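# Place bottles on ledges matching their cap colours

## Task

Put every bottle upright on the wall ledge whose coloured label strip is the same colour as that bottle's cap. The bottle's entire base must rest on the ledge.

## Robot and tools

ROBOT. Two seven-joint arms, left_arm and right_arm, each ending in a two-finger gripper. Both face +x. left_arm sits on the +y side; the names do not refer to sides of the camera images. Equal joint values on the two arms give mirrored postures. Turning a gripper a lot can swing the elbow, because the gripper pose does not fix it.

FRAME. Every position and orientation is in one scene frame, in metres. The origin is on the plane z = 0, under the point midway between the two arm bases, which are 0.70 m above it. +z is up and +x is forward. Quaternions are written w first (qw, qx, qy, qz). The fingers point along the gripper's own +z axis and close along its y axis. end_effector_position is the point between the closed finger pads, just under 1 cm behind the tips. While closing, the tips move about 17 mm further along +z, mostly while the pads are more than 70 mm apart. Reported poses can be a few centimetres off, more at long reach.

ROW FORMAT. Each row has 16 numbers covering both arms, even if only one moves. The first 8 are left_arm: x, y, z, qw, qx, qy, qz, opening. The next 8 are right_arm in the same order. x, y, z is an absolute target for end_effector_position. The quaternion is an absolute target orientation. Opening runs from -1 (closed) to +1 (fully open, 0.145 m). Going from fully open to closed takes at least about 0.5 s.

execute_actions(actions, cameras). actions is a list of actions. Each action is a table of up to 15 rows, one row per 1/30 s control step. If the table is shorter than 15 rows, its last row is held for the remaining steps. An empty list only returns state and images. Each target must lie within 0.6 m of that gripper's current position along each of the gripper's own axes. Otherwise that action is refused for both arms, and the whole call is refused if its first action fails this check. To keep an orientation, repeat the same quaternion in every row; do not copy the drifted one from the result. To hold an arm still, resend its last reported pose and the opening it should keep. cameras picks which images return: omitted, null or ["all"] returns all; [] returns none. An unknown name invalidates the call.

move(target, speed, blend, opening_speed, blocking, cameras). The grippers travel in straight lines from their Hand target to one 16-number row, or through a list of up to 15 rows. Each row uses the same absolute pose layout as above, without the 0.6 m check. All arms finish together, and a move is capped at 10 s.
- speed: top path speed in m/s, from 0.002 to 1.1, default 0.25. Turning is limited to twice that value in rad/s. Give one number, or one per target.
- blend: corner rounding in metres for lists, default 0.
- opening_speed: the rate the commanded opening changes, in scale units per second, at least 0.2.
- blocking=false returns after about 0.5 s while the move continues. A new move replaces the running one.

How openings and paths behave during a move:
- The first row's opening is sent at the start.
- A later row's changed opening is applied on arrival, once everything is at rest.
- Paths do not avoid obstacles or the other arm.
- Faster moves lag, stray and strike harder, and a gripper can jump well above speed, especially with the arm nearly straight.

The move: line reports how the move ended:
- done: at rest within 3 mm and 2 degrees.
- off_target, moving, held or fault are the other endings. Neither done nor off_target tells you whether an arm is touching something.
- limits=paced means a pose was clipped; limits=held means a check withheld steps.
- An arm not named in the ending is done.

wait(seconds, cameras) lets the scene run from 0 to 10 s while each arm holds its last command. stop(cameras) brakes a running move. zoom_image(camera, region) enlarges [x0, y0, x1, y1] pixels (at most 504x504) of the latest cam_high or cam_low image. read_manual(section) returns licence texts only. finished_scene(scene) ends the scene irreversibly; the goal must then hold with the robot not touching anything.

CONTROL DETAILS. At each step the commanded orientation is clipped to within 32 degrees of the measured one. Position takes priority over orientation if both cannot be reached. One action may fall short, and the arm then heads for the Hand target in the result, so send the remainder next. Tool commands shows each gripper's current command. A 0 is a real opening command, so resend the current value to leave a gripper alone.

RESULT LINES. grip_measured is the measured finger opening on the -1 to 1 scale. The last Joint positions number is the opening in metres. To grip, keep commanding an opening well below grip_measured; the lower the command, the harder the squeeze, up to about 10 N per pad. A fast close can squeeze harder. Joint velocities reading "within noise" means the arm is still. Joint torques include gravity and have per-arm offsets and noise; numbers 3 and 4 wrap at ±28 N m. Results from actions list end_effector_position at some steps. MOTOR HOT appears at 85 °C, and at 100 °C an OVER-TEMPERATURE FAULT stops the arm for 30-60 s. Loads, stretched arms and pushing against unreachable poses heat the motors.

CAMERAS. cam_high and cam_low, each 896x504, with the pinhole+radial calibration given above; each may be off by a few degrees and millimetres.

AVOID. Dropping bottles, releasing them while they are moving, and knocking anything out of the work area. Avoid slams, hard pushes and any contact or squeeze between the two arms, including closing one gripper on the other's fingers. The clearance check does not prevent gripper-to-gripper contact. Loose objects may occasionally be nudged by outside pushes.

Each tool is called after "Call:" as name(argument=value, ...), one argument or row to a line, values as JSON.

## Session

Call:
execute_actions(
  actions=[],
)

Scene clock: 0.00 s.
left_arm: end_effector_position=(+0.3554, +0.1334, +0.3763) grip_measured=+1.00 end_effector_quat_wxyz=(-0.040, -0.585, +0.680, -0.440) | right_arm: end_effector_position=(+0.4020, -0.0846, +0.4120) grip_measured=+1.00 end_effector_quat_wxyz=(+0.172, +0.783, +0.024, +0.598)
Joint positions: left_arm=[0.476 0.652 -0.724 1.144 -0.177 -0.294 0.656 0.145] | right_arm=[0.249 -0.096 -0.415 1.14 -0.092 0.203 -0.635 0.145]
Joint velocities: within noise
Joint torques (N m): no reading
Motor temperatures (°C): left_arm=[23 20 24 22 21 24 21] | right_arm=[21 23 24 21 21 21 22]
Hand target: left_arm +0.3554, +0.1334, +0.3763; -0.040, -0.585, +0.680, -0.440 | right_arm +0.4020, -0.0846, +0.4120; +0.172, +0.783, +0.024, +0.598
Tool commands: left_gripper/opening=+1.0 right_gripper/opening=+1.0

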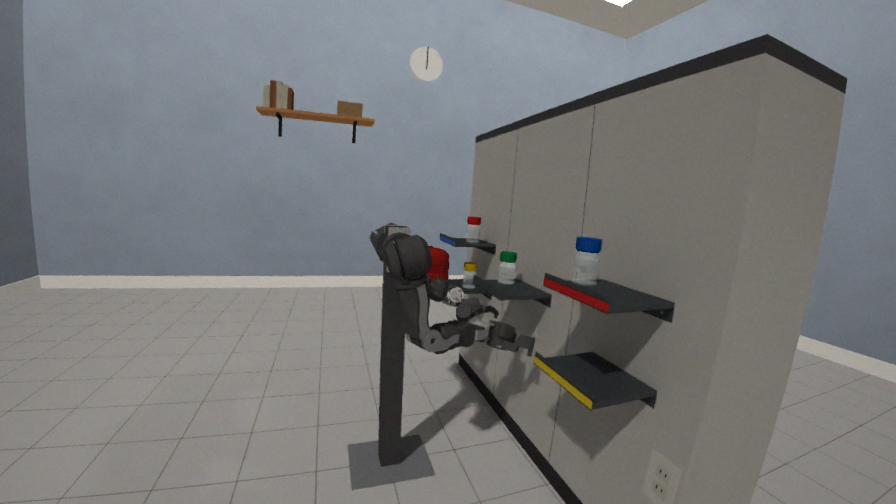

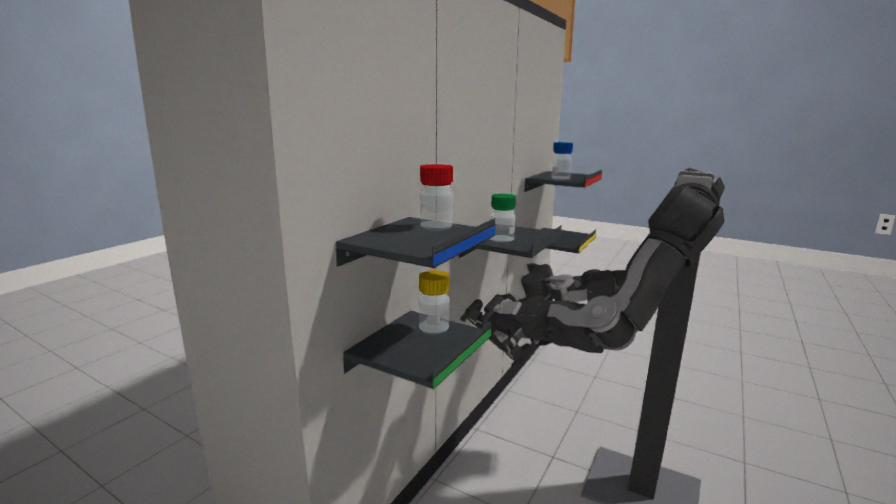

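Call:
zoom_image(
  camera="cam_high",
  region=[420, 190, 700, 420],
)

Call:
zoom_image(
  camera="cam_low",
  region=[320, 120, 640, 400],
)

Scaled by 1.800 from the camera's 896x504 image, which has a finer 1280x720 frame.

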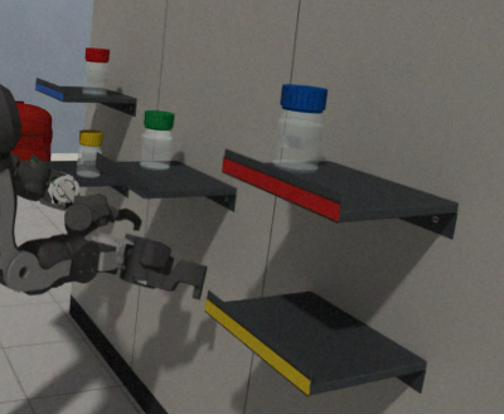

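Scaled by 1.575 from the camera's 896x504 image, which has a finer 1280x720 frame.

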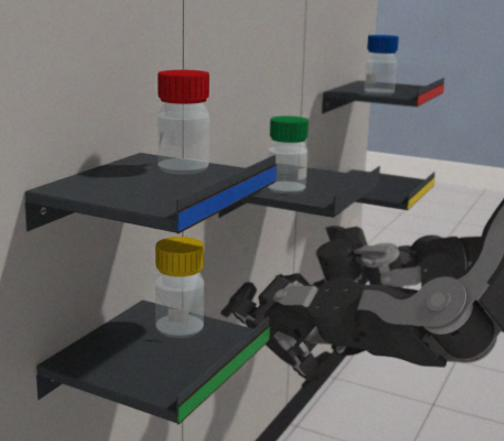

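Call:
move(
  target=[0.22,0.25,0.45,0,0.7071,0,0.7071,1,0.26,-0.2,0.45,0,0.7071,0,0.7071,1],
  speed=0.2,
)

Scene clock: 202.53 s.
left_arm: end_effector_position=(+0.2196, +0.2494, +0.4484) grip_measured=+1.00 end_effector_quat_wxyz=(+0.001, +0.709, -0.002, +0.705) | right_arm: end_effector_position=(+0.2594, -0.2007, +0.4481) grip_measured=+1.00 end_effector_quat_wxyz=(+0.003, +0.710, -0.001, +0.705)
Joint positions: left_arm=[-0.726 0.342 0.2 1.798 0.428 -0.436 0.122 0.145] | right_arm=[-0.504 0.559 -0.245 1.81 0.37 -0.392 -0.366 0.145]
Joint velocities: within noise
Joint torques (N m): left_arm=[-0.33 1.83 1.28 5.53 0.25 -0.64 0.01] | right_arm=[1.07 3.07 1.5 4.26 0 -0.53 0.14]
Motor temperatures (°C): left_arm=[27 21 25 23 22 24 21] | right_arm=[23 23 23 23 21 20 21]
Hand target: left_arm +0.2200, +0.2500, +0.4500; +0.000, +0.707, +0.000, +0.707 | right_arm +0.2600, -0.1999, +0.4500; +0.000, +0.707, +0.000, +0.707
Off the commanded pose: left_arm 0.002 m, 0 deg | right_arm 0.002 m, 1 deg.
move: done

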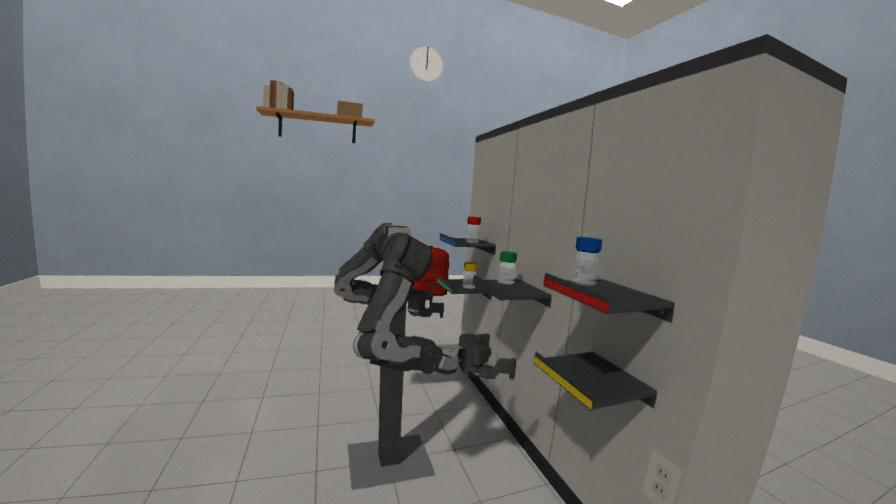

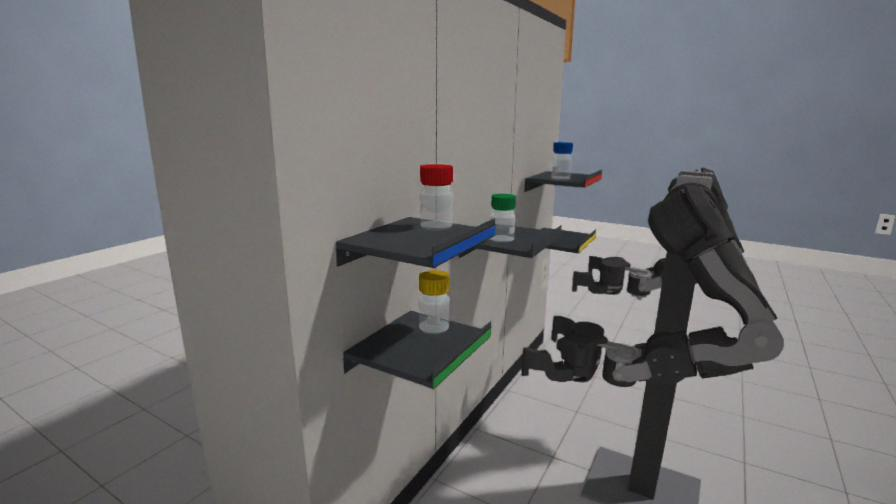

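Call:
zoom_image(
  camera="cam_low",
  region=[500, 290, 660, 400],
)

Call:
zoom_image(
  camera="cam_high",
  region=[400, 280, 540, 400],
)

Scaled by 3.150 from the camera's 896x504 image, which has a finer 1280x720 frame.

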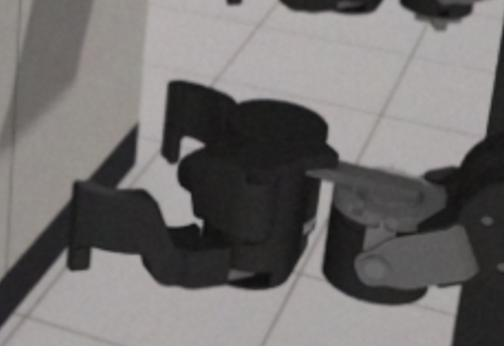

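Scaled by 3.600 from the camera's 896x504 image, which has a finer 1280x720 frame.

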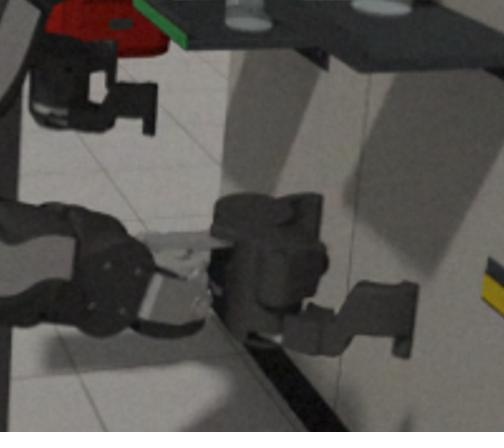

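Call:
move(
  target=[0.235,0.035,0.64,0,0.7071,0,0.7071,1,0.26,-0.2,0.45,0,0.7071,0,0.7071,1],
  speed=0.25,
)

Call:
zoom_image(
  camera="cam_low",
  region=[440, 160, 660, 320],
)

Call:
zoom_image(
  camera="cam_high",
  region=[400, 220, 580, 340],
)

Scene clock: 286.13 s.
left_arm: end_effector_position=(+0.2406, +0.0475, +0.6395) grip_measured=+1.00 end_effector_quat_wxyz=(-0.032, +0.693, -0.003, +0.720) | right_arm: end_effector_position=(+0.2594, -0.2008, +0.4481) grip_measured=+1.00 end_effector_quat_wxyz=(+0.003, +0.710, -0.001, +0.705)
Joint positions: left_arm=[-0.25 -0.121 -0.866 2.435 -0.458 0.75 -0.563 0.145] | right_arm=[-0.504 0.56 -0.245 1.81 0.371 -0.392 -0.366 0.145]
Joint velocities: within noise
Joint torques (N m): left_arm=[0.33 -3.15 -3.02 2.92 -0.16 -0.54 -0.02] | right_arm=[0.94 3.07 1.48 4.22 -0.01 -0.57 0.14]
Motor temperatures (°C): left_arm=[24 21 24 25 21 25 21] | right_arm=[22 23 23 23 20 21 21]
Hand target: left_arm +0.2397, +0.0447, +0.6387; -0.029, +0.695, -0.004, +0.719 | right_arm +0.2600, -0.2000, +0.4500; +0.000, +0.707, +0.000, +0.707
Off the commanded pose: left_arm 0.014 m, 4 deg | right_arm 0.002 m, 1 deg.
joint read past its limit (left arm) — joint 4 (elbow), upper limit, where the elbow is as bent as it goes.
move: held (left_arm; a check stopped the path); limits=held
pose unreachable (left arm): on one or more control steps of this call, first in action 0 (counted from 0), this arm could not follow its commanded pose, so it was not sent that pose on those steps. It may still have moved: this result reports where it is.
cause: moving toward the commanded pose would bring two parts of the arm too close to each other (its base and another part of the arm, with joints 1 (shoulder pitch) to 6 (wrist pitch) between them).

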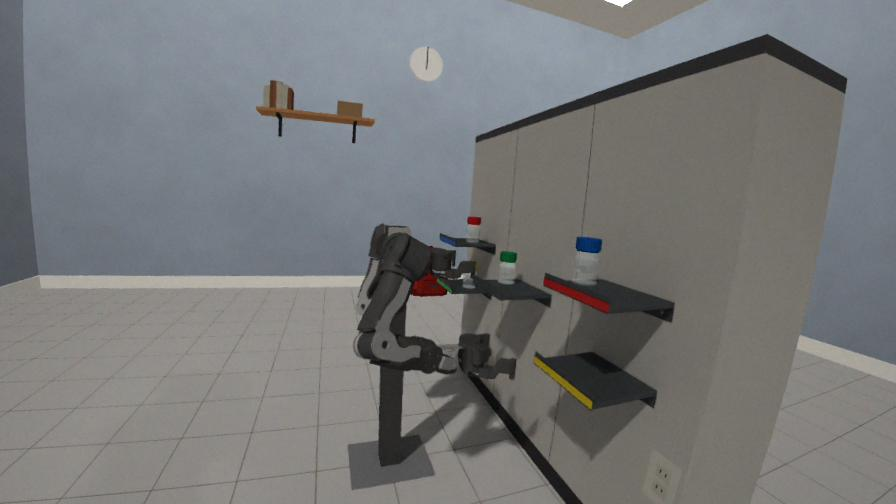

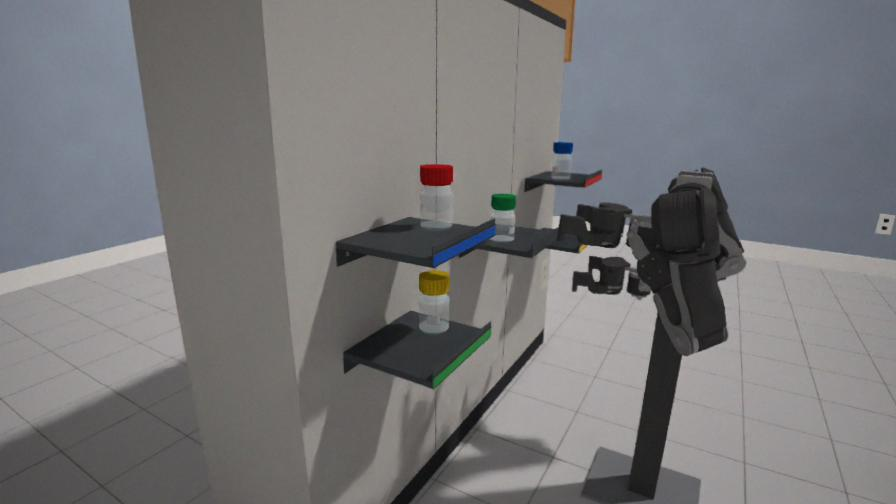

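Scaled by 2.291 from the camera's 896x504 image, which has a finer 1280x720 frame.

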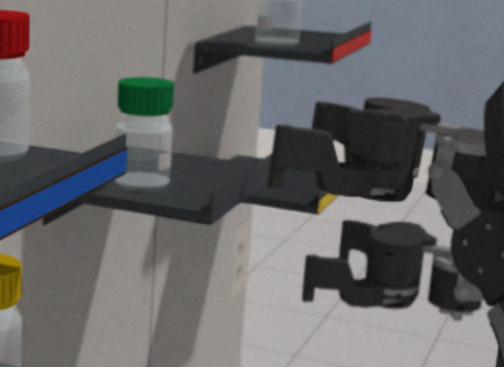

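Scaled by 2.800 from the camera's 896x504 image, which has a finer 1280x720 frame.

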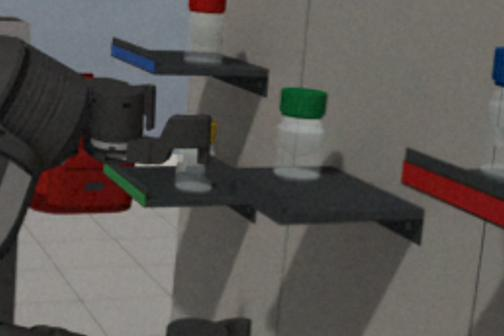

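Call:
move(
  target=[0.28,0.075,0.638,0.1228,0.6964,-0.1228,0.6964,1,0.26,-0.2,0.45,0,0.7071,0,0.7071,1],
  speed=0.2,
)

Call:
zoom_image(
  camera="cam_low",
  region=[440, 160, 660, 320],
)

Call:
zoom_image(
  camera="cam_high",
  region=[420, 230, 570, 330],
)

Scene clock: 303.47 s.
left_arm: end_effector_position=(+0.2802, +0.0749, +0.6387) grip_measured=+1.00 end_effector_quat_wxyz=(+0.142, +0.655, -0.127, +0.731) | right_arm: end_effector_position=(+0.2594, -0.2008, +0.4482) grip_measured=+1.00 end_effector_quat_wxyz=(+0.003, +0.709, -0.001, +0.705)
Joint positions: left_arm=[-0.101 0.253 -0.236 2.435 0.276 0.575 -0.061 0.145] | right_arm=[-0.504 0.56 -0.245 1.81 0.371 -0.393 -0.366 0.145]
Joint velocities: within noise
Joint torques (N m): left_arm=[3.42 0.8 0.43 3.56 0.15 -0.53 0.19] | right_arm=[0.99 3.13 1.48 4.25 0 -0.53 0.13]
Motor temperatures (°C): left_arm=[24 21 25 24 21 25 21] | right_arm=[21 23 23 23 20 21 21]
Hand target: left_arm +0.2808, +0.0748, +0.6376; +0.142, +0.657, -0.129, +0.729 | right_arm +0.2600, -0.2000, +0.4501; +0.000, +0.707, +0.000, +0.707
Off the commanded pose: left_arm 0.001 m, 7 deg | right_arm 0.002 m, 0 deg.
joint read past its limit (left arm) — joint 4 (elbow), upper limit, where the elbow is as bent as it goes.
joint sent to its limit (left arm) — joint 4 (elbow), upper limit, where the elbow is as bent as it goes. The joint targets are off in orientation, not in position.
move: off_target (left_arm)

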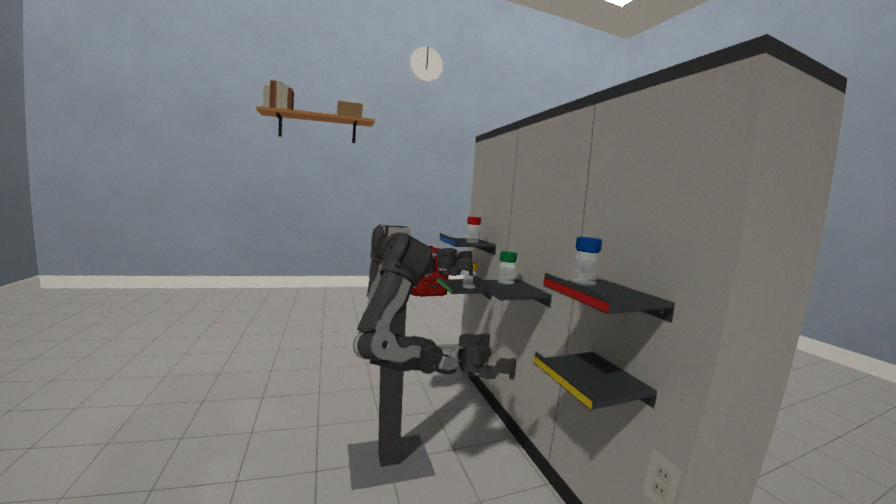

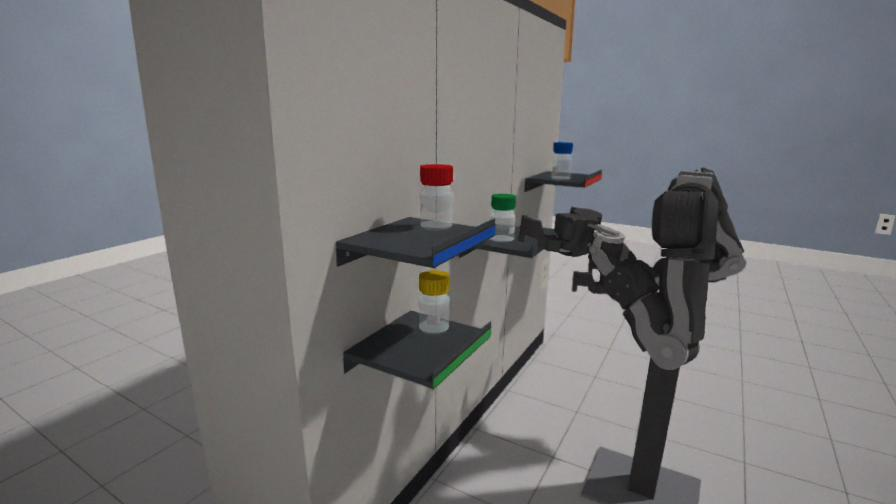

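Scaled by 2.291 from the camera's 896x504 image, which has a finer 1280x720 frame.

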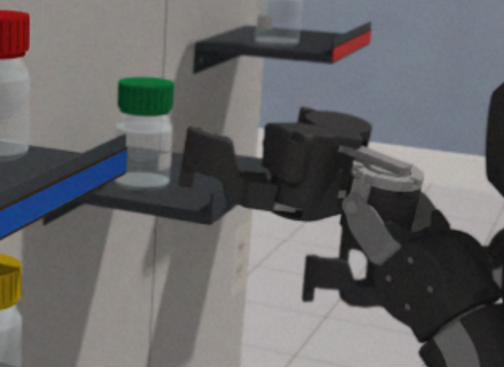

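Scaled by 3.360 from the camera's 896x504 image, which has a finer 1280x720 frame.

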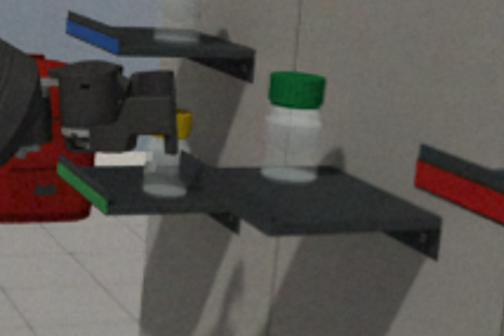

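Call:
move(
  target=[0.399,0.031,0.638,0.1228,0.6964,-0.1228,0.6964,1,0.26,-0.2,0.45,0,0.7071,0,0.7071,1],
  speed=0.1,
)

Call:
zoom_image(
  camera="cam_low",
  region=[440, 160, 660, 320],
)

Call:
zoom_image(
  camera="cam_high",
  region=[420, 230, 570, 330],
)

Scene clock: 313.57 s.
left_arm: end_effector_position=(+0.3987, +0.0310, +0.6394) grip_measured=+1.00 end_effector_quat_wxyz=(+0.124, +0.695, -0.124, +0.697) | right_arm: end_effector_position=(+0.2594, -0.2008, +0.4482) grip_measured=+1.00 end_effector_quat_wxyz=(+0.003, +0.709, -0.001, +0.705)
Joint positions: left_arm=[0.455 0.018 -0.34 1.861 0.214 0.702 -0.088 0.145] | right_arm=[-0.504 0.56 -0.245 1.81 0.371 -0.393 -0.366 0.145]
Joint velocities: within noise
Joint torques (N m): left_arm=[6.95 -1.36 -0.01 3.74 0.03 -0.68 0] | right_arm=[0.94 3.07 1.46 4.26 -0.02 -0.54 0.13]
Motor temperatures (°C): left_arm=[24 21 24 24 21 25 21] | right_arm=[21 23 23 23 20 21 21]
Hand target: left_arm +0.3990, +0.0310, +0.6380; +0.123, +0.696, -0.123, +0.696 | right_arm +0.2600, -0.2000, +0.4501; +0.000, +0.707, +0.000, +0.707
Off the commanded pose: left_arm 0.001 m, 0 deg | right_arm 0.002 m, 0 deg.
move: done

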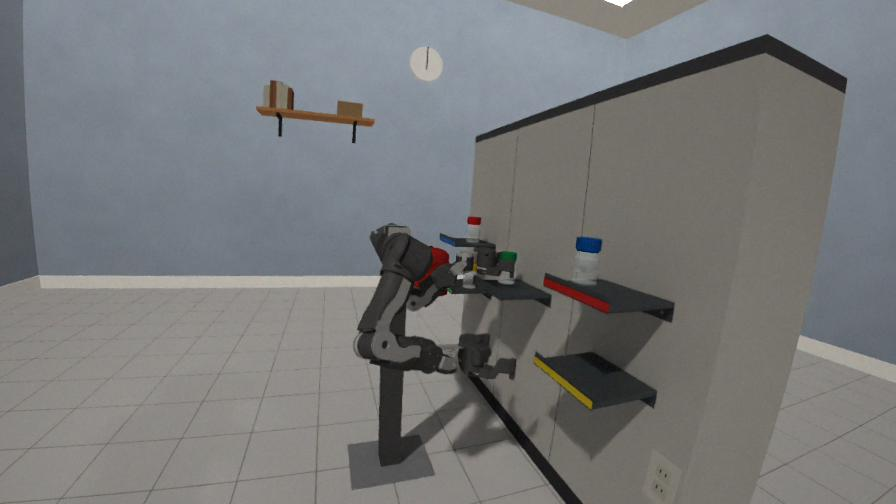

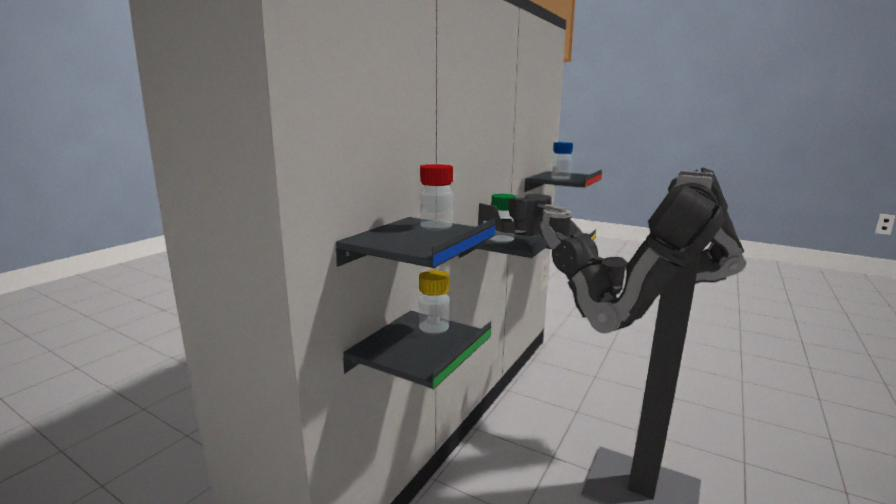

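Scaled by 2.291 from the camera's 896x504 image, which has a finer 1280x720 frame.

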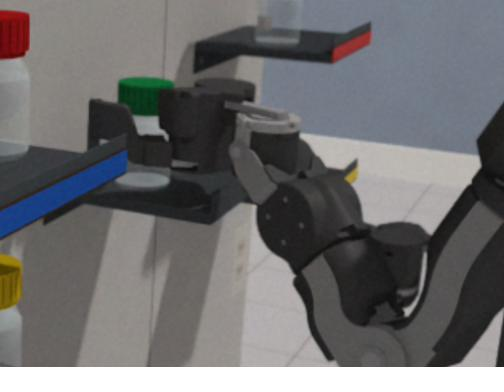

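Scaled by 3.360 from the camera's 896x504 image, which has a finer 1280x720 frame.

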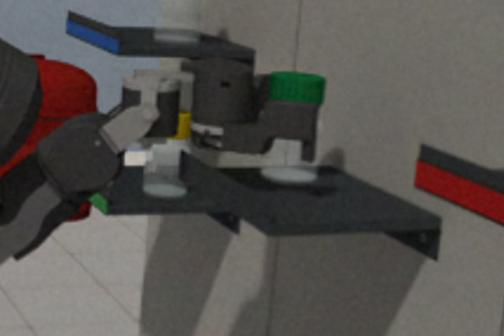

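Call:
move(
  target=[0.399,0.031,0.636,0.1228,0.6964,-0.1228,0.6964,-0.5,0.26,-0.2,0.45,0,0.7071,0,0.7071,1],
  speed=0.05,
  opening_speed=1.2,
)

Call:
zoom_image(
  camera="cam_high",
  region=[420, 230, 570, 330],
)

Scene clock: 321.53 s.
left_arm: end_effector_position=(+0.3989, +0.0319, +0.6388) grip_measured=-0.44 end_effector_quat_wxyz=(+0.121, +0.694, -0.122, +0.699) | right_arm: end_effector_position=(+0.2594, -0.2008, +0.4482) grip_measured=+1.00 end_effector_quat_wxyz=(+0.003, +0.709, -0.001, +0.705)
Joint positions: left_arm=[0.45 0.018 -0.341 1.859 0.208 0.692 -0.091 0.042] | right_arm=[-0.504 0.56 -0.245 1.81 0.371 -0.393 -0.366 0.145]
Joint velocities: within noise
Joint torques (N m): left_arm=[6.53 -1.15 -0.09 3.48 0.13 -0.66 0.13] | right_arm=[0.96 3.05 1.52 4.18 -0.03 -0.53 0.14]
Motor temperatures (°C): left_arm=[25 21 24 24 21 25 21] | right_arm=[21 23 23 23 20 21 21]
Hand target: left_arm +0.3990, +0.0310, +0.6359; +0.123, +0.696, -0.123, +0.696 | right_arm +0.2600, -0.2000, +0.4500; +0.000, +0.707, +0.000, +0.707
Off the commanded pose: left_arm 0.003 m, 0 deg | right_arm 0.002 m, 0 deg.
move: done

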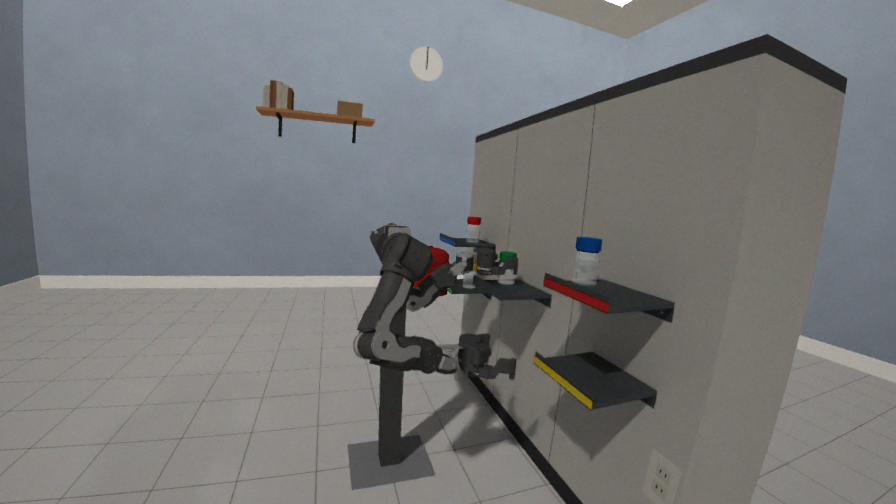

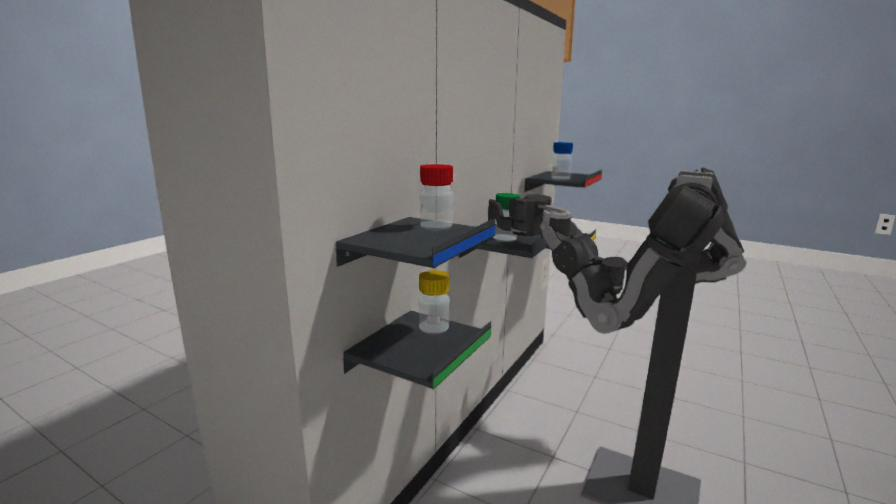

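Scaled by 3.360 from the camera's 896x504 image, which has a finer 1280x720 frame.

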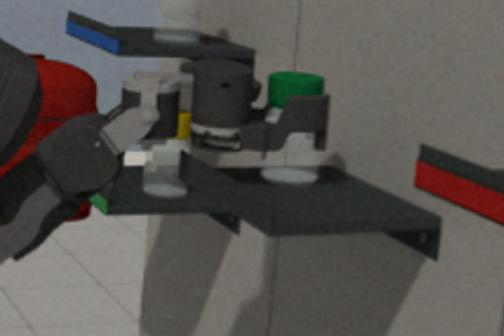

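Call:
move(
  target=[0.399,0.031,0.636,0.1228,0.6964,-0.1228,0.6964,-0.8,0.26,-0.2,0.45,0,0.7071,0,0.7071,1],
  opening_speed=1,
  cameras=[],
)

Call:
move(
  target=[0.399,0.031,0.656,0.1228,0.6964,-0.1228,0.6964,-0.8,0.26,-0.2,0.45,0,0.7071,0,0.7071,1],
  speed=0.06,
)

Call:
zoom_image(
  camera="cam_high",
  region=[420, 230, 570, 330],
)

Call:
zoom_image(
  camera="cam_low",
  region=[440, 160, 660, 320],
)

Scene clock: 333.80 s.
left_arm: end_effector_position=(+0.3989, +0.0319, +0.6388) grip_measured=-0.44 end_effector_quat_wxyz=(+0.121, +0.694, -0.122, +0.699) | right_arm: end_effector_position=(+0.2594, -0.2008, +0.4482) grip_measured=+1.00 end_effector_quat_wxyz=(+0.003, +0.709, -0.001, +0.705)
Joint positions: left_arm=[0.45 0.018 -0.341 1.859 0.208 0.692 -0.091 0.042] | right_arm=[-0.504 0.56 -0.245 1.81 0.371 -0.393 -0.366 0.145]
Joint velocities: within noise
Joint torques (N m): left_arm=[6.53 -1.17 -0.1 3.48 0.14 -0.66 0.12] | right_arm=[0.96 3.02 1.59 4.26 -0.01 -0.55 0.13]
Motor temperatures (°C): left_arm=[25 21 24 24 21 25 21] | right_arm=[21 23 23 23 20 21 21]
Hand target: left_arm +0.3990, +0.0310, +0.6359; +0.123, +0.696, -0.123, +0.696 | right_arm +0.2600, -0.2000, +0.4500; +0.000, +0.707, +0.000, +0.707
Off the commanded pose: left_arm 0.003 m, 0 deg | right_arm 0.002 m, 0 deg.
move: done
No camera images: "cameras" was empty.

Scene clock: 334.57 s.
left_arm: end_effector_position=(+0.3994, +0.0306, +0.6529) grip_measured=-0.56 end_effector_quat_wxyz=(+0.122, +0.700, -0.125, +0.693) | right_arm: end_effector_position=(+0.2594, -0.2008, +0.4482) grip_measured=+1.00 end_effector_quat_wxyz=(+0.003, +0.709, -0.001, +0.705)
Joint positions: left_arm=[0.503 -0.002 -0.328 1.873 0.215 0.781 -0.091 0.033] | right_arm=[-0.504 0.56 -0.245 1.81 0.371 -0.393 -0.366 0.145]
Joint velocities: within noise
Joint torques (N m): left_arm=[8.24 -1.62 0.58 5.22 0.1 -0.72 0.04] | right_arm=[0.96 3.05 1.54 4.12 -0.05 -0.54 0.14]
Motor temperatures (°C): left_arm=[26 21 24 24 21 25 21] | right_arm=[21 23 23 23 20 21 21]
Hand target: left_arm +0.3990, +0.0311, +0.6560; +0.123, +0.696, -0.123, +0.696 | right_arm +0.2600, -0.2000, +0.4500; +0.000, +0.707, +0.000, +0.707
Off the commanded pose: left_arm 0.003 m, 1 deg | right_arm 0.002 m, 0 deg.
move: done

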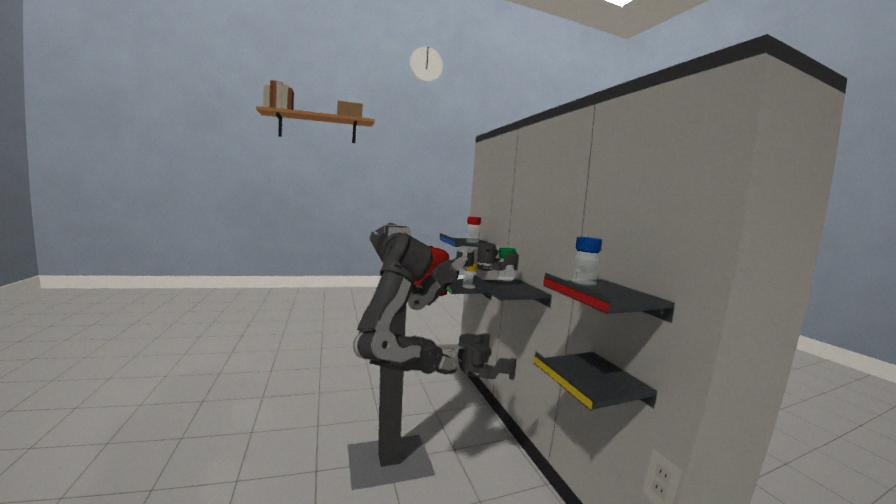

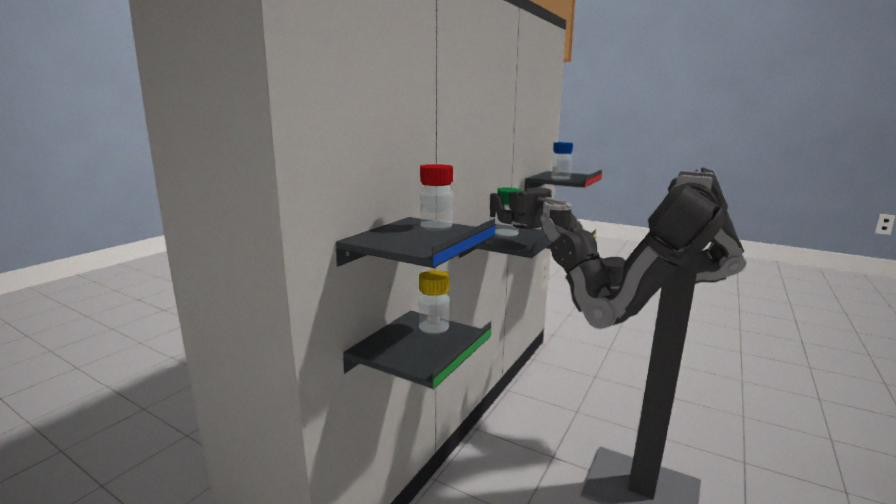

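Scaled by 3.360 from the camera's 896x504 image, which has a finer 1280x720 frame.

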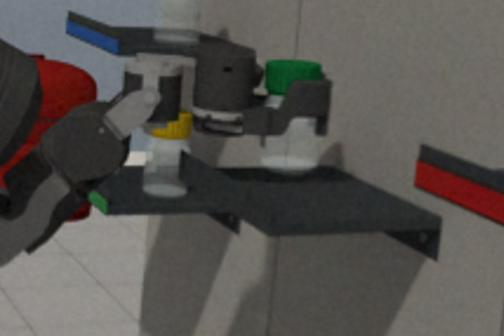

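Scaled by 2.291 from the camera's 896x504 image, which has a finer 1280x720 frame.

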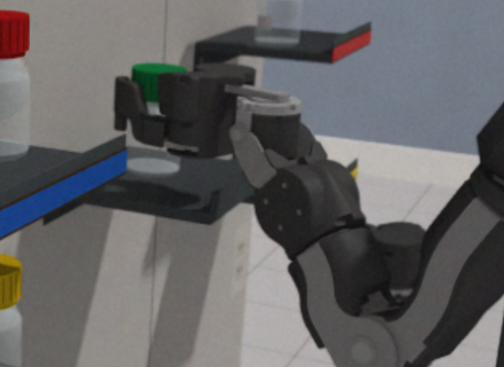

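Call:
move(
  target=[
    [0.399,0.031,0.665,0.1228,0.6964,-0.1228,0.6964,-0.8,0.26,-0.2,0.45,0,0.7071,0,0.7071,1],
    [0.38,0.19,0.65,0,0.7071,0,0.7071,-0.8,0.26,-0.2,0.45,0,0.7071,0,0.7071,1],
    [0.23,0.21,0.60,0,0.7071,0,0.7071,-0.8,0.26,-0.2,0.45,0,0.7071,0,0.7071,1],
  ],
  speed=0.15,
  blend=[0.01,0.03,0],
)

Scene clock: 370.37 s.
left_arm: end_effector_position=(+0.2307, +0.2109, +0.5970) grip_measured=-0.56 end_effector_quat_wxyz=(+0.024, +0.667, -0.024, +0.744) | right_arm: end_effector_position=(+0.2594, -0.2008, +0.4482) grip_measured=+1.00 end_effector_quat_wxyz=(+0.003, +0.709, -0.001, +0.705)
Joint positions: left_arm=[-0.77 0.329 0.384 2.429 0.504 0.041 0.054 0.033] | right_arm=[-0.504 0.56 -0.245 1.81 0.371 -0.393 -0.366 0.145]
Joint velocities: within noise
Joint torques (N m): left_arm=[-0.38 1.65 1.1 5.26 0.24 -0.95 0.22] | right_arm=[0.94 3.07 1.44 4.25 -0.02 -0.53 0.13]
Motor temperatures (°C): left_arm=[27 21 24 24 21 25 21] | right_arm=[21 23 23 23 20 21 21]
Hand target: left_arm +0.2304, +0.2103, +0.5994; +0.025, +0.663, -0.025, +0.748 | right_arm +0.2600, -0.2000, +0.4500; +0.000, +0.707, +0.000, +0.707
Off the commanded pose: left_arm 0.003 m, 7 deg | right_arm 0.002 m, 0 deg.
joint sent to its limit (left arm) — joint 4 (elbow), upper limit, where the elbow is as bent as it goes. The joint targets are off in orientation, not in position.
move: off_target (left_arm); blend cut to 0.0045 m at target 1

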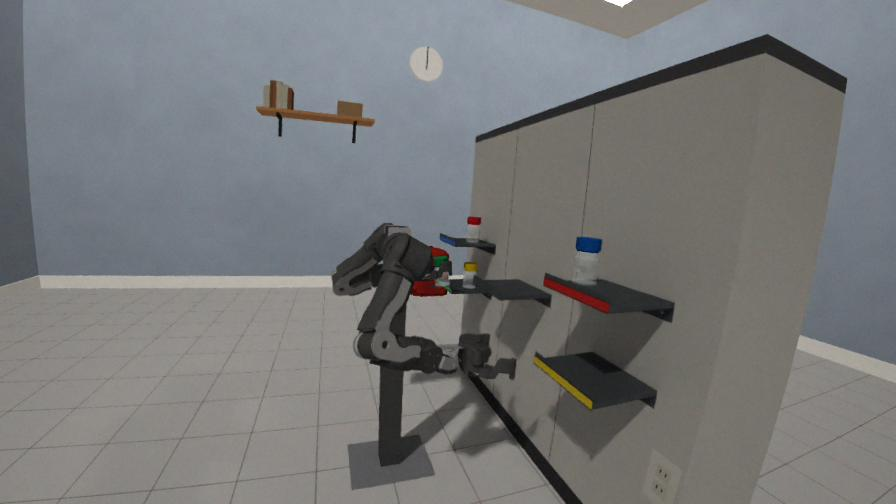

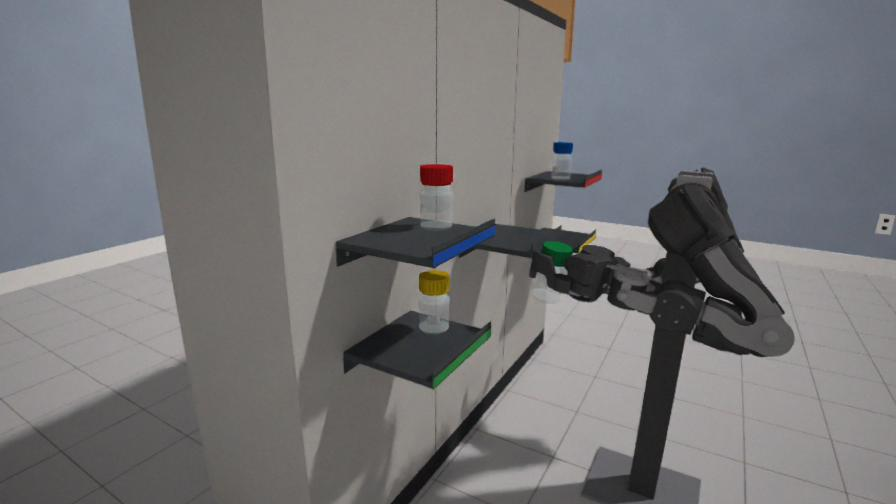

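Call:
move(
  target=[0.23,0.452,0.578,0,0.7071,0,0.7071,-0.8,0.26,-0.2,0.45,0,0.7071,0,0.7071,1],
  speed=0.2,
)

Call:
zoom_image(
  camera="cam_low",
  region=[340, 200, 640, 400],
)

Scene clock: 377.97 s.
left_arm: end_effector_position=(+0.2297, +0.4528, +0.5754) grip_measured=-0.56 end_effector_quat_wxyz=(-0.001, +0.711, +0.003, +0.703) | right_arm: end_effector_position=(+0.2594, -0.2008, +0.4482) grip_measured=+1.00 end_effector_quat_wxyz=(+0.003, +0.709, -0.001, +0.705)
Joint positions: left_arm=[-0.699 0.805 0.932 1.437 1.002 -0.001 0.7 0.033] | right_arm=[-0.504 0.56 -0.245 1.81 0.371 -0.393 -0.366 0.145]
Joint velocities: within noise
Joint torques (N m): left_arm=[1.09 6.13 3.28 3.36 0.56 -0.66 0.25] | right_arm=[1.12 2.94 1.43 4.11 -0.02 -0.52 0.14]
Motor temperatures (°C): left_arm=[26 21 24 24 21 25 21] | right_arm=[21 23 23 23 20 21 21]
Hand target: left_arm +0.2299, +0.4521, +0.5779; +0.000, +0.707, +0.000, +0.707 | right_arm +0.2600, -0.2000, +0.4500; +0.000, +0.707, +0.000, +0.707
Off the commanded pose: left_arm 0.003 m, 1 deg | right_arm 0.002 m, 0 deg.
move: done

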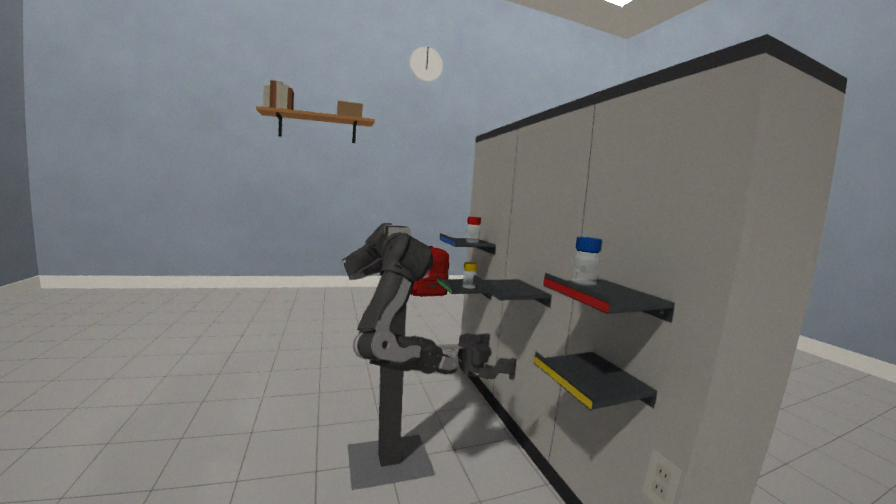

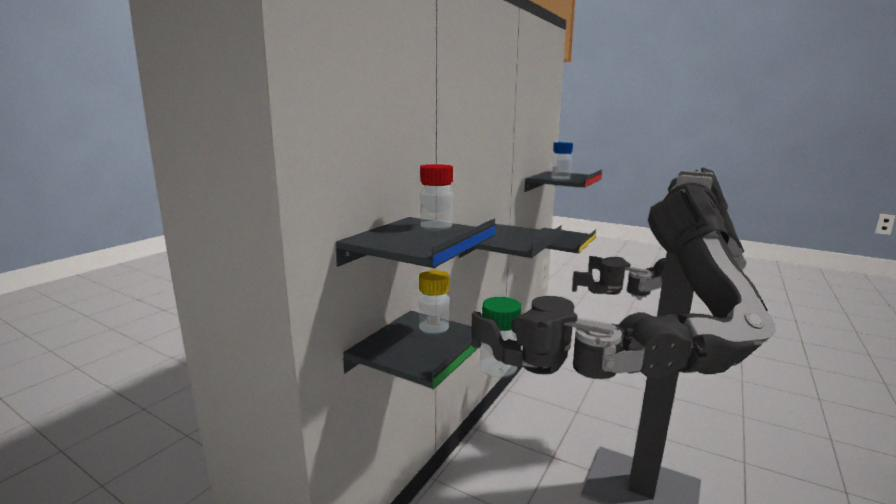

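Scaled by 1.680 from the camera's 896x504 image, which has a finer 1280x720 frame.

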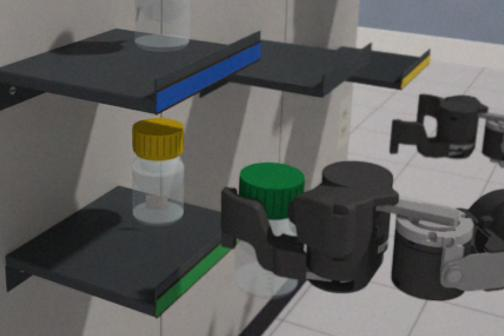

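Call:
move(
  target=[0.397,0.452,0.576,0,0.7071,0,0.7071,-0.8,0.26,-0.2,0.45,0,0.7071,0,0.7071,1],
  speed=0.15,
)

Call:
zoom_image(
  camera="cam_low",
  region=[320, 200, 560, 400],
)

Scene clock: 385.83 s.
left_arm: end_effector_position=(+0.3972, +0.4523, +0.5752) grip_measured=-0.56 end_effector_quat_wxyz=(-0.001, +0.710, +0.002, +0.704) | right_arm: end_effector_position=(+0.2594, -0.2008, +0.4482) grip_measured=+1.00 end_effector_quat_wxyz=(+0.003, +0.709, -0.001, +0.705)
Joint positions: left_arm=[0.435 0.945 0.041 0.845 0.797 -0.008 0.585 0.033] | right_arm=[-0.504 0.56 -0.245 1.81 0.371 -0.393 -0.366 0.145]
Joint velocities: within noise
Joint torques (N m): left_arm=[6.53 7.45 2.14 3.55 0.47 -0.78 0.24] | right_arm=[0.96 3.07 1.42 4.18 -0.04 -0.53 0.13]
Motor temperatures (°C): left_arm=[25 22 24 24 22 25 21] | right_arm=[21 23 23 23 20 21 21]
Hand target: left_arm +0.3970, +0.4520, +0.5761; +0.000, +0.707, +0.000, +0.707 | right_arm +0.2600, -0.2000, +0.4500; +0.000, +0.707, +0.000, +0.707
Off the commanded pose: left_arm 0.001 m, 0 deg | right_arm 0.002 m, 0 deg.
move: done

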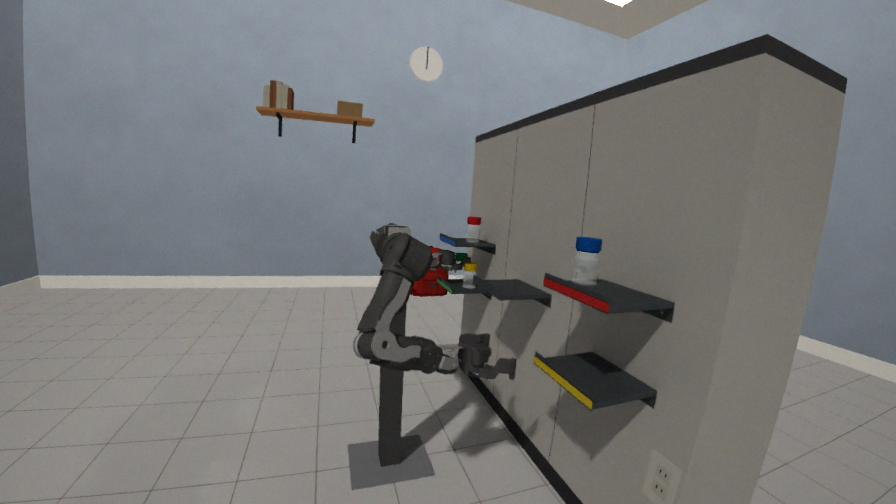

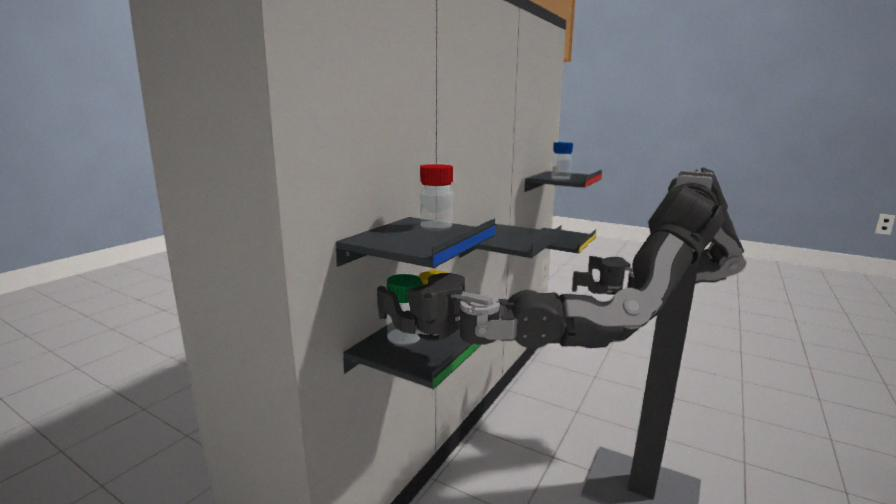

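Scaled by 2.100 from the camera's 896x504 image, which has a finer 1280x720 frame.

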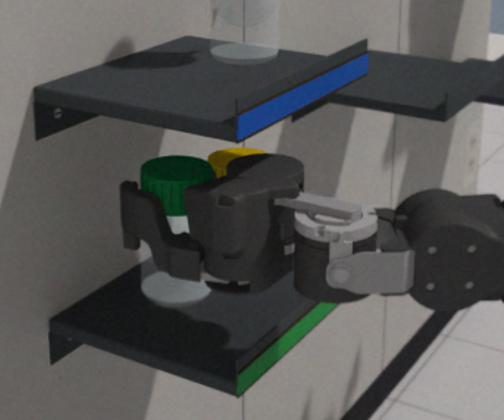

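Call:
move(
  target=[0.397,0.452,0.548,0,0.7071,0,0.7071,-0.8,0.26,-0.2,0.45,0,0.7071,0,0.7071,1],
  speed=0.08,
)

Call:
zoom_image(
  camera="cam_low",
  region=[320, 200, 560, 400],
)

Scene clock: 395.47 s.
left_arm: end_effector_position=(+0.3964, +0.4541, +0.5515) grip_measured=-0.56 end_effector_quat_wxyz=(-0.003, +0.705, +0.001, +0.709) | right_arm: end_effector_position=(+0.2594, -0.2008, +0.4482) grip_measured=+1.00 end_effector_quat_wxyz=(+0.003, +0.709, -0.001, +0.705)
Joint positions: left_arm=[0.455 0.9 0.024 0.738 0.771 -0.113 0.629 0.033] | right_arm=[-0.504 0.56 -0.245 1.81 0.371 -0.393 -0.366 0.145]
Joint velocities: within noise
Joint torques (N m): left_arm=[6.95 6.24 0.8 2.91 0.39 -0.56 0.2] | right_arm=[1.02 2.97 1.54 4.19 -0.03 -0.55 0.13]
Motor temperatures (°C): left_arm=[26 23 24 24 22 25 21] | right_arm=[21 23 23 23 20 21 21]
Hand target: left_arm +0.3970, +0.4521, +0.5481; +0.000, +0.707, +0.000, +0.707 | right_arm +0.2600, -0.2000, +0.4500; +0.000, +0.707, +0.000, +0.707
Off the commanded pose: left_arm 0.004 m, 0 deg | right_arm 0.002 m, 0 deg.
move: off_target (left_arm)

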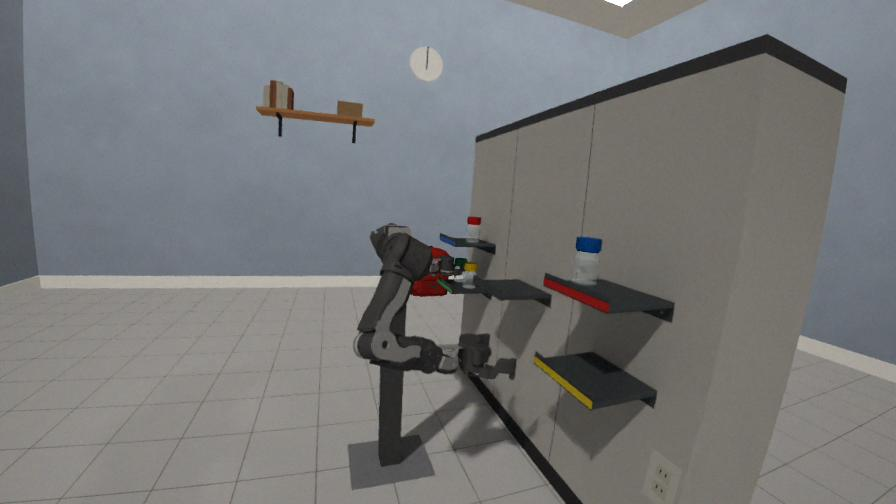

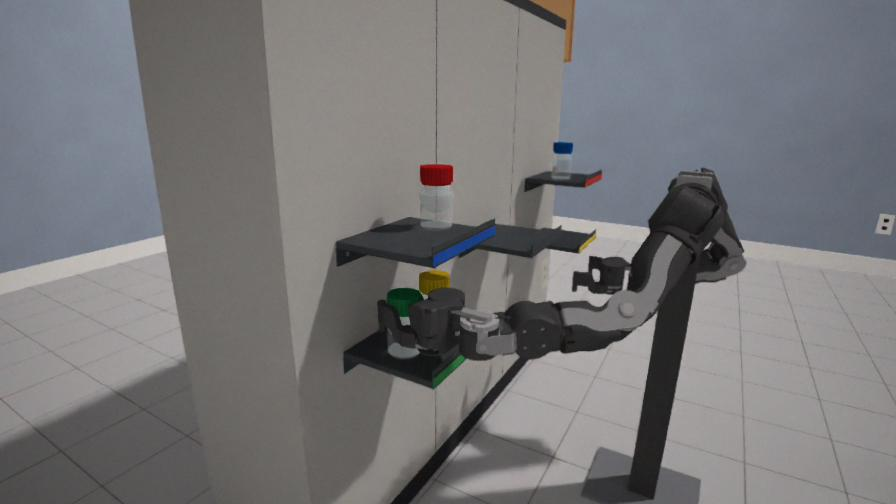

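Scaled by 2.100 from the camera's 896x504 image, which has a finer 1280x720 frame.

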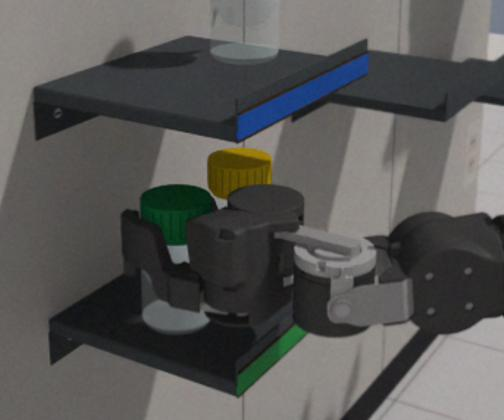

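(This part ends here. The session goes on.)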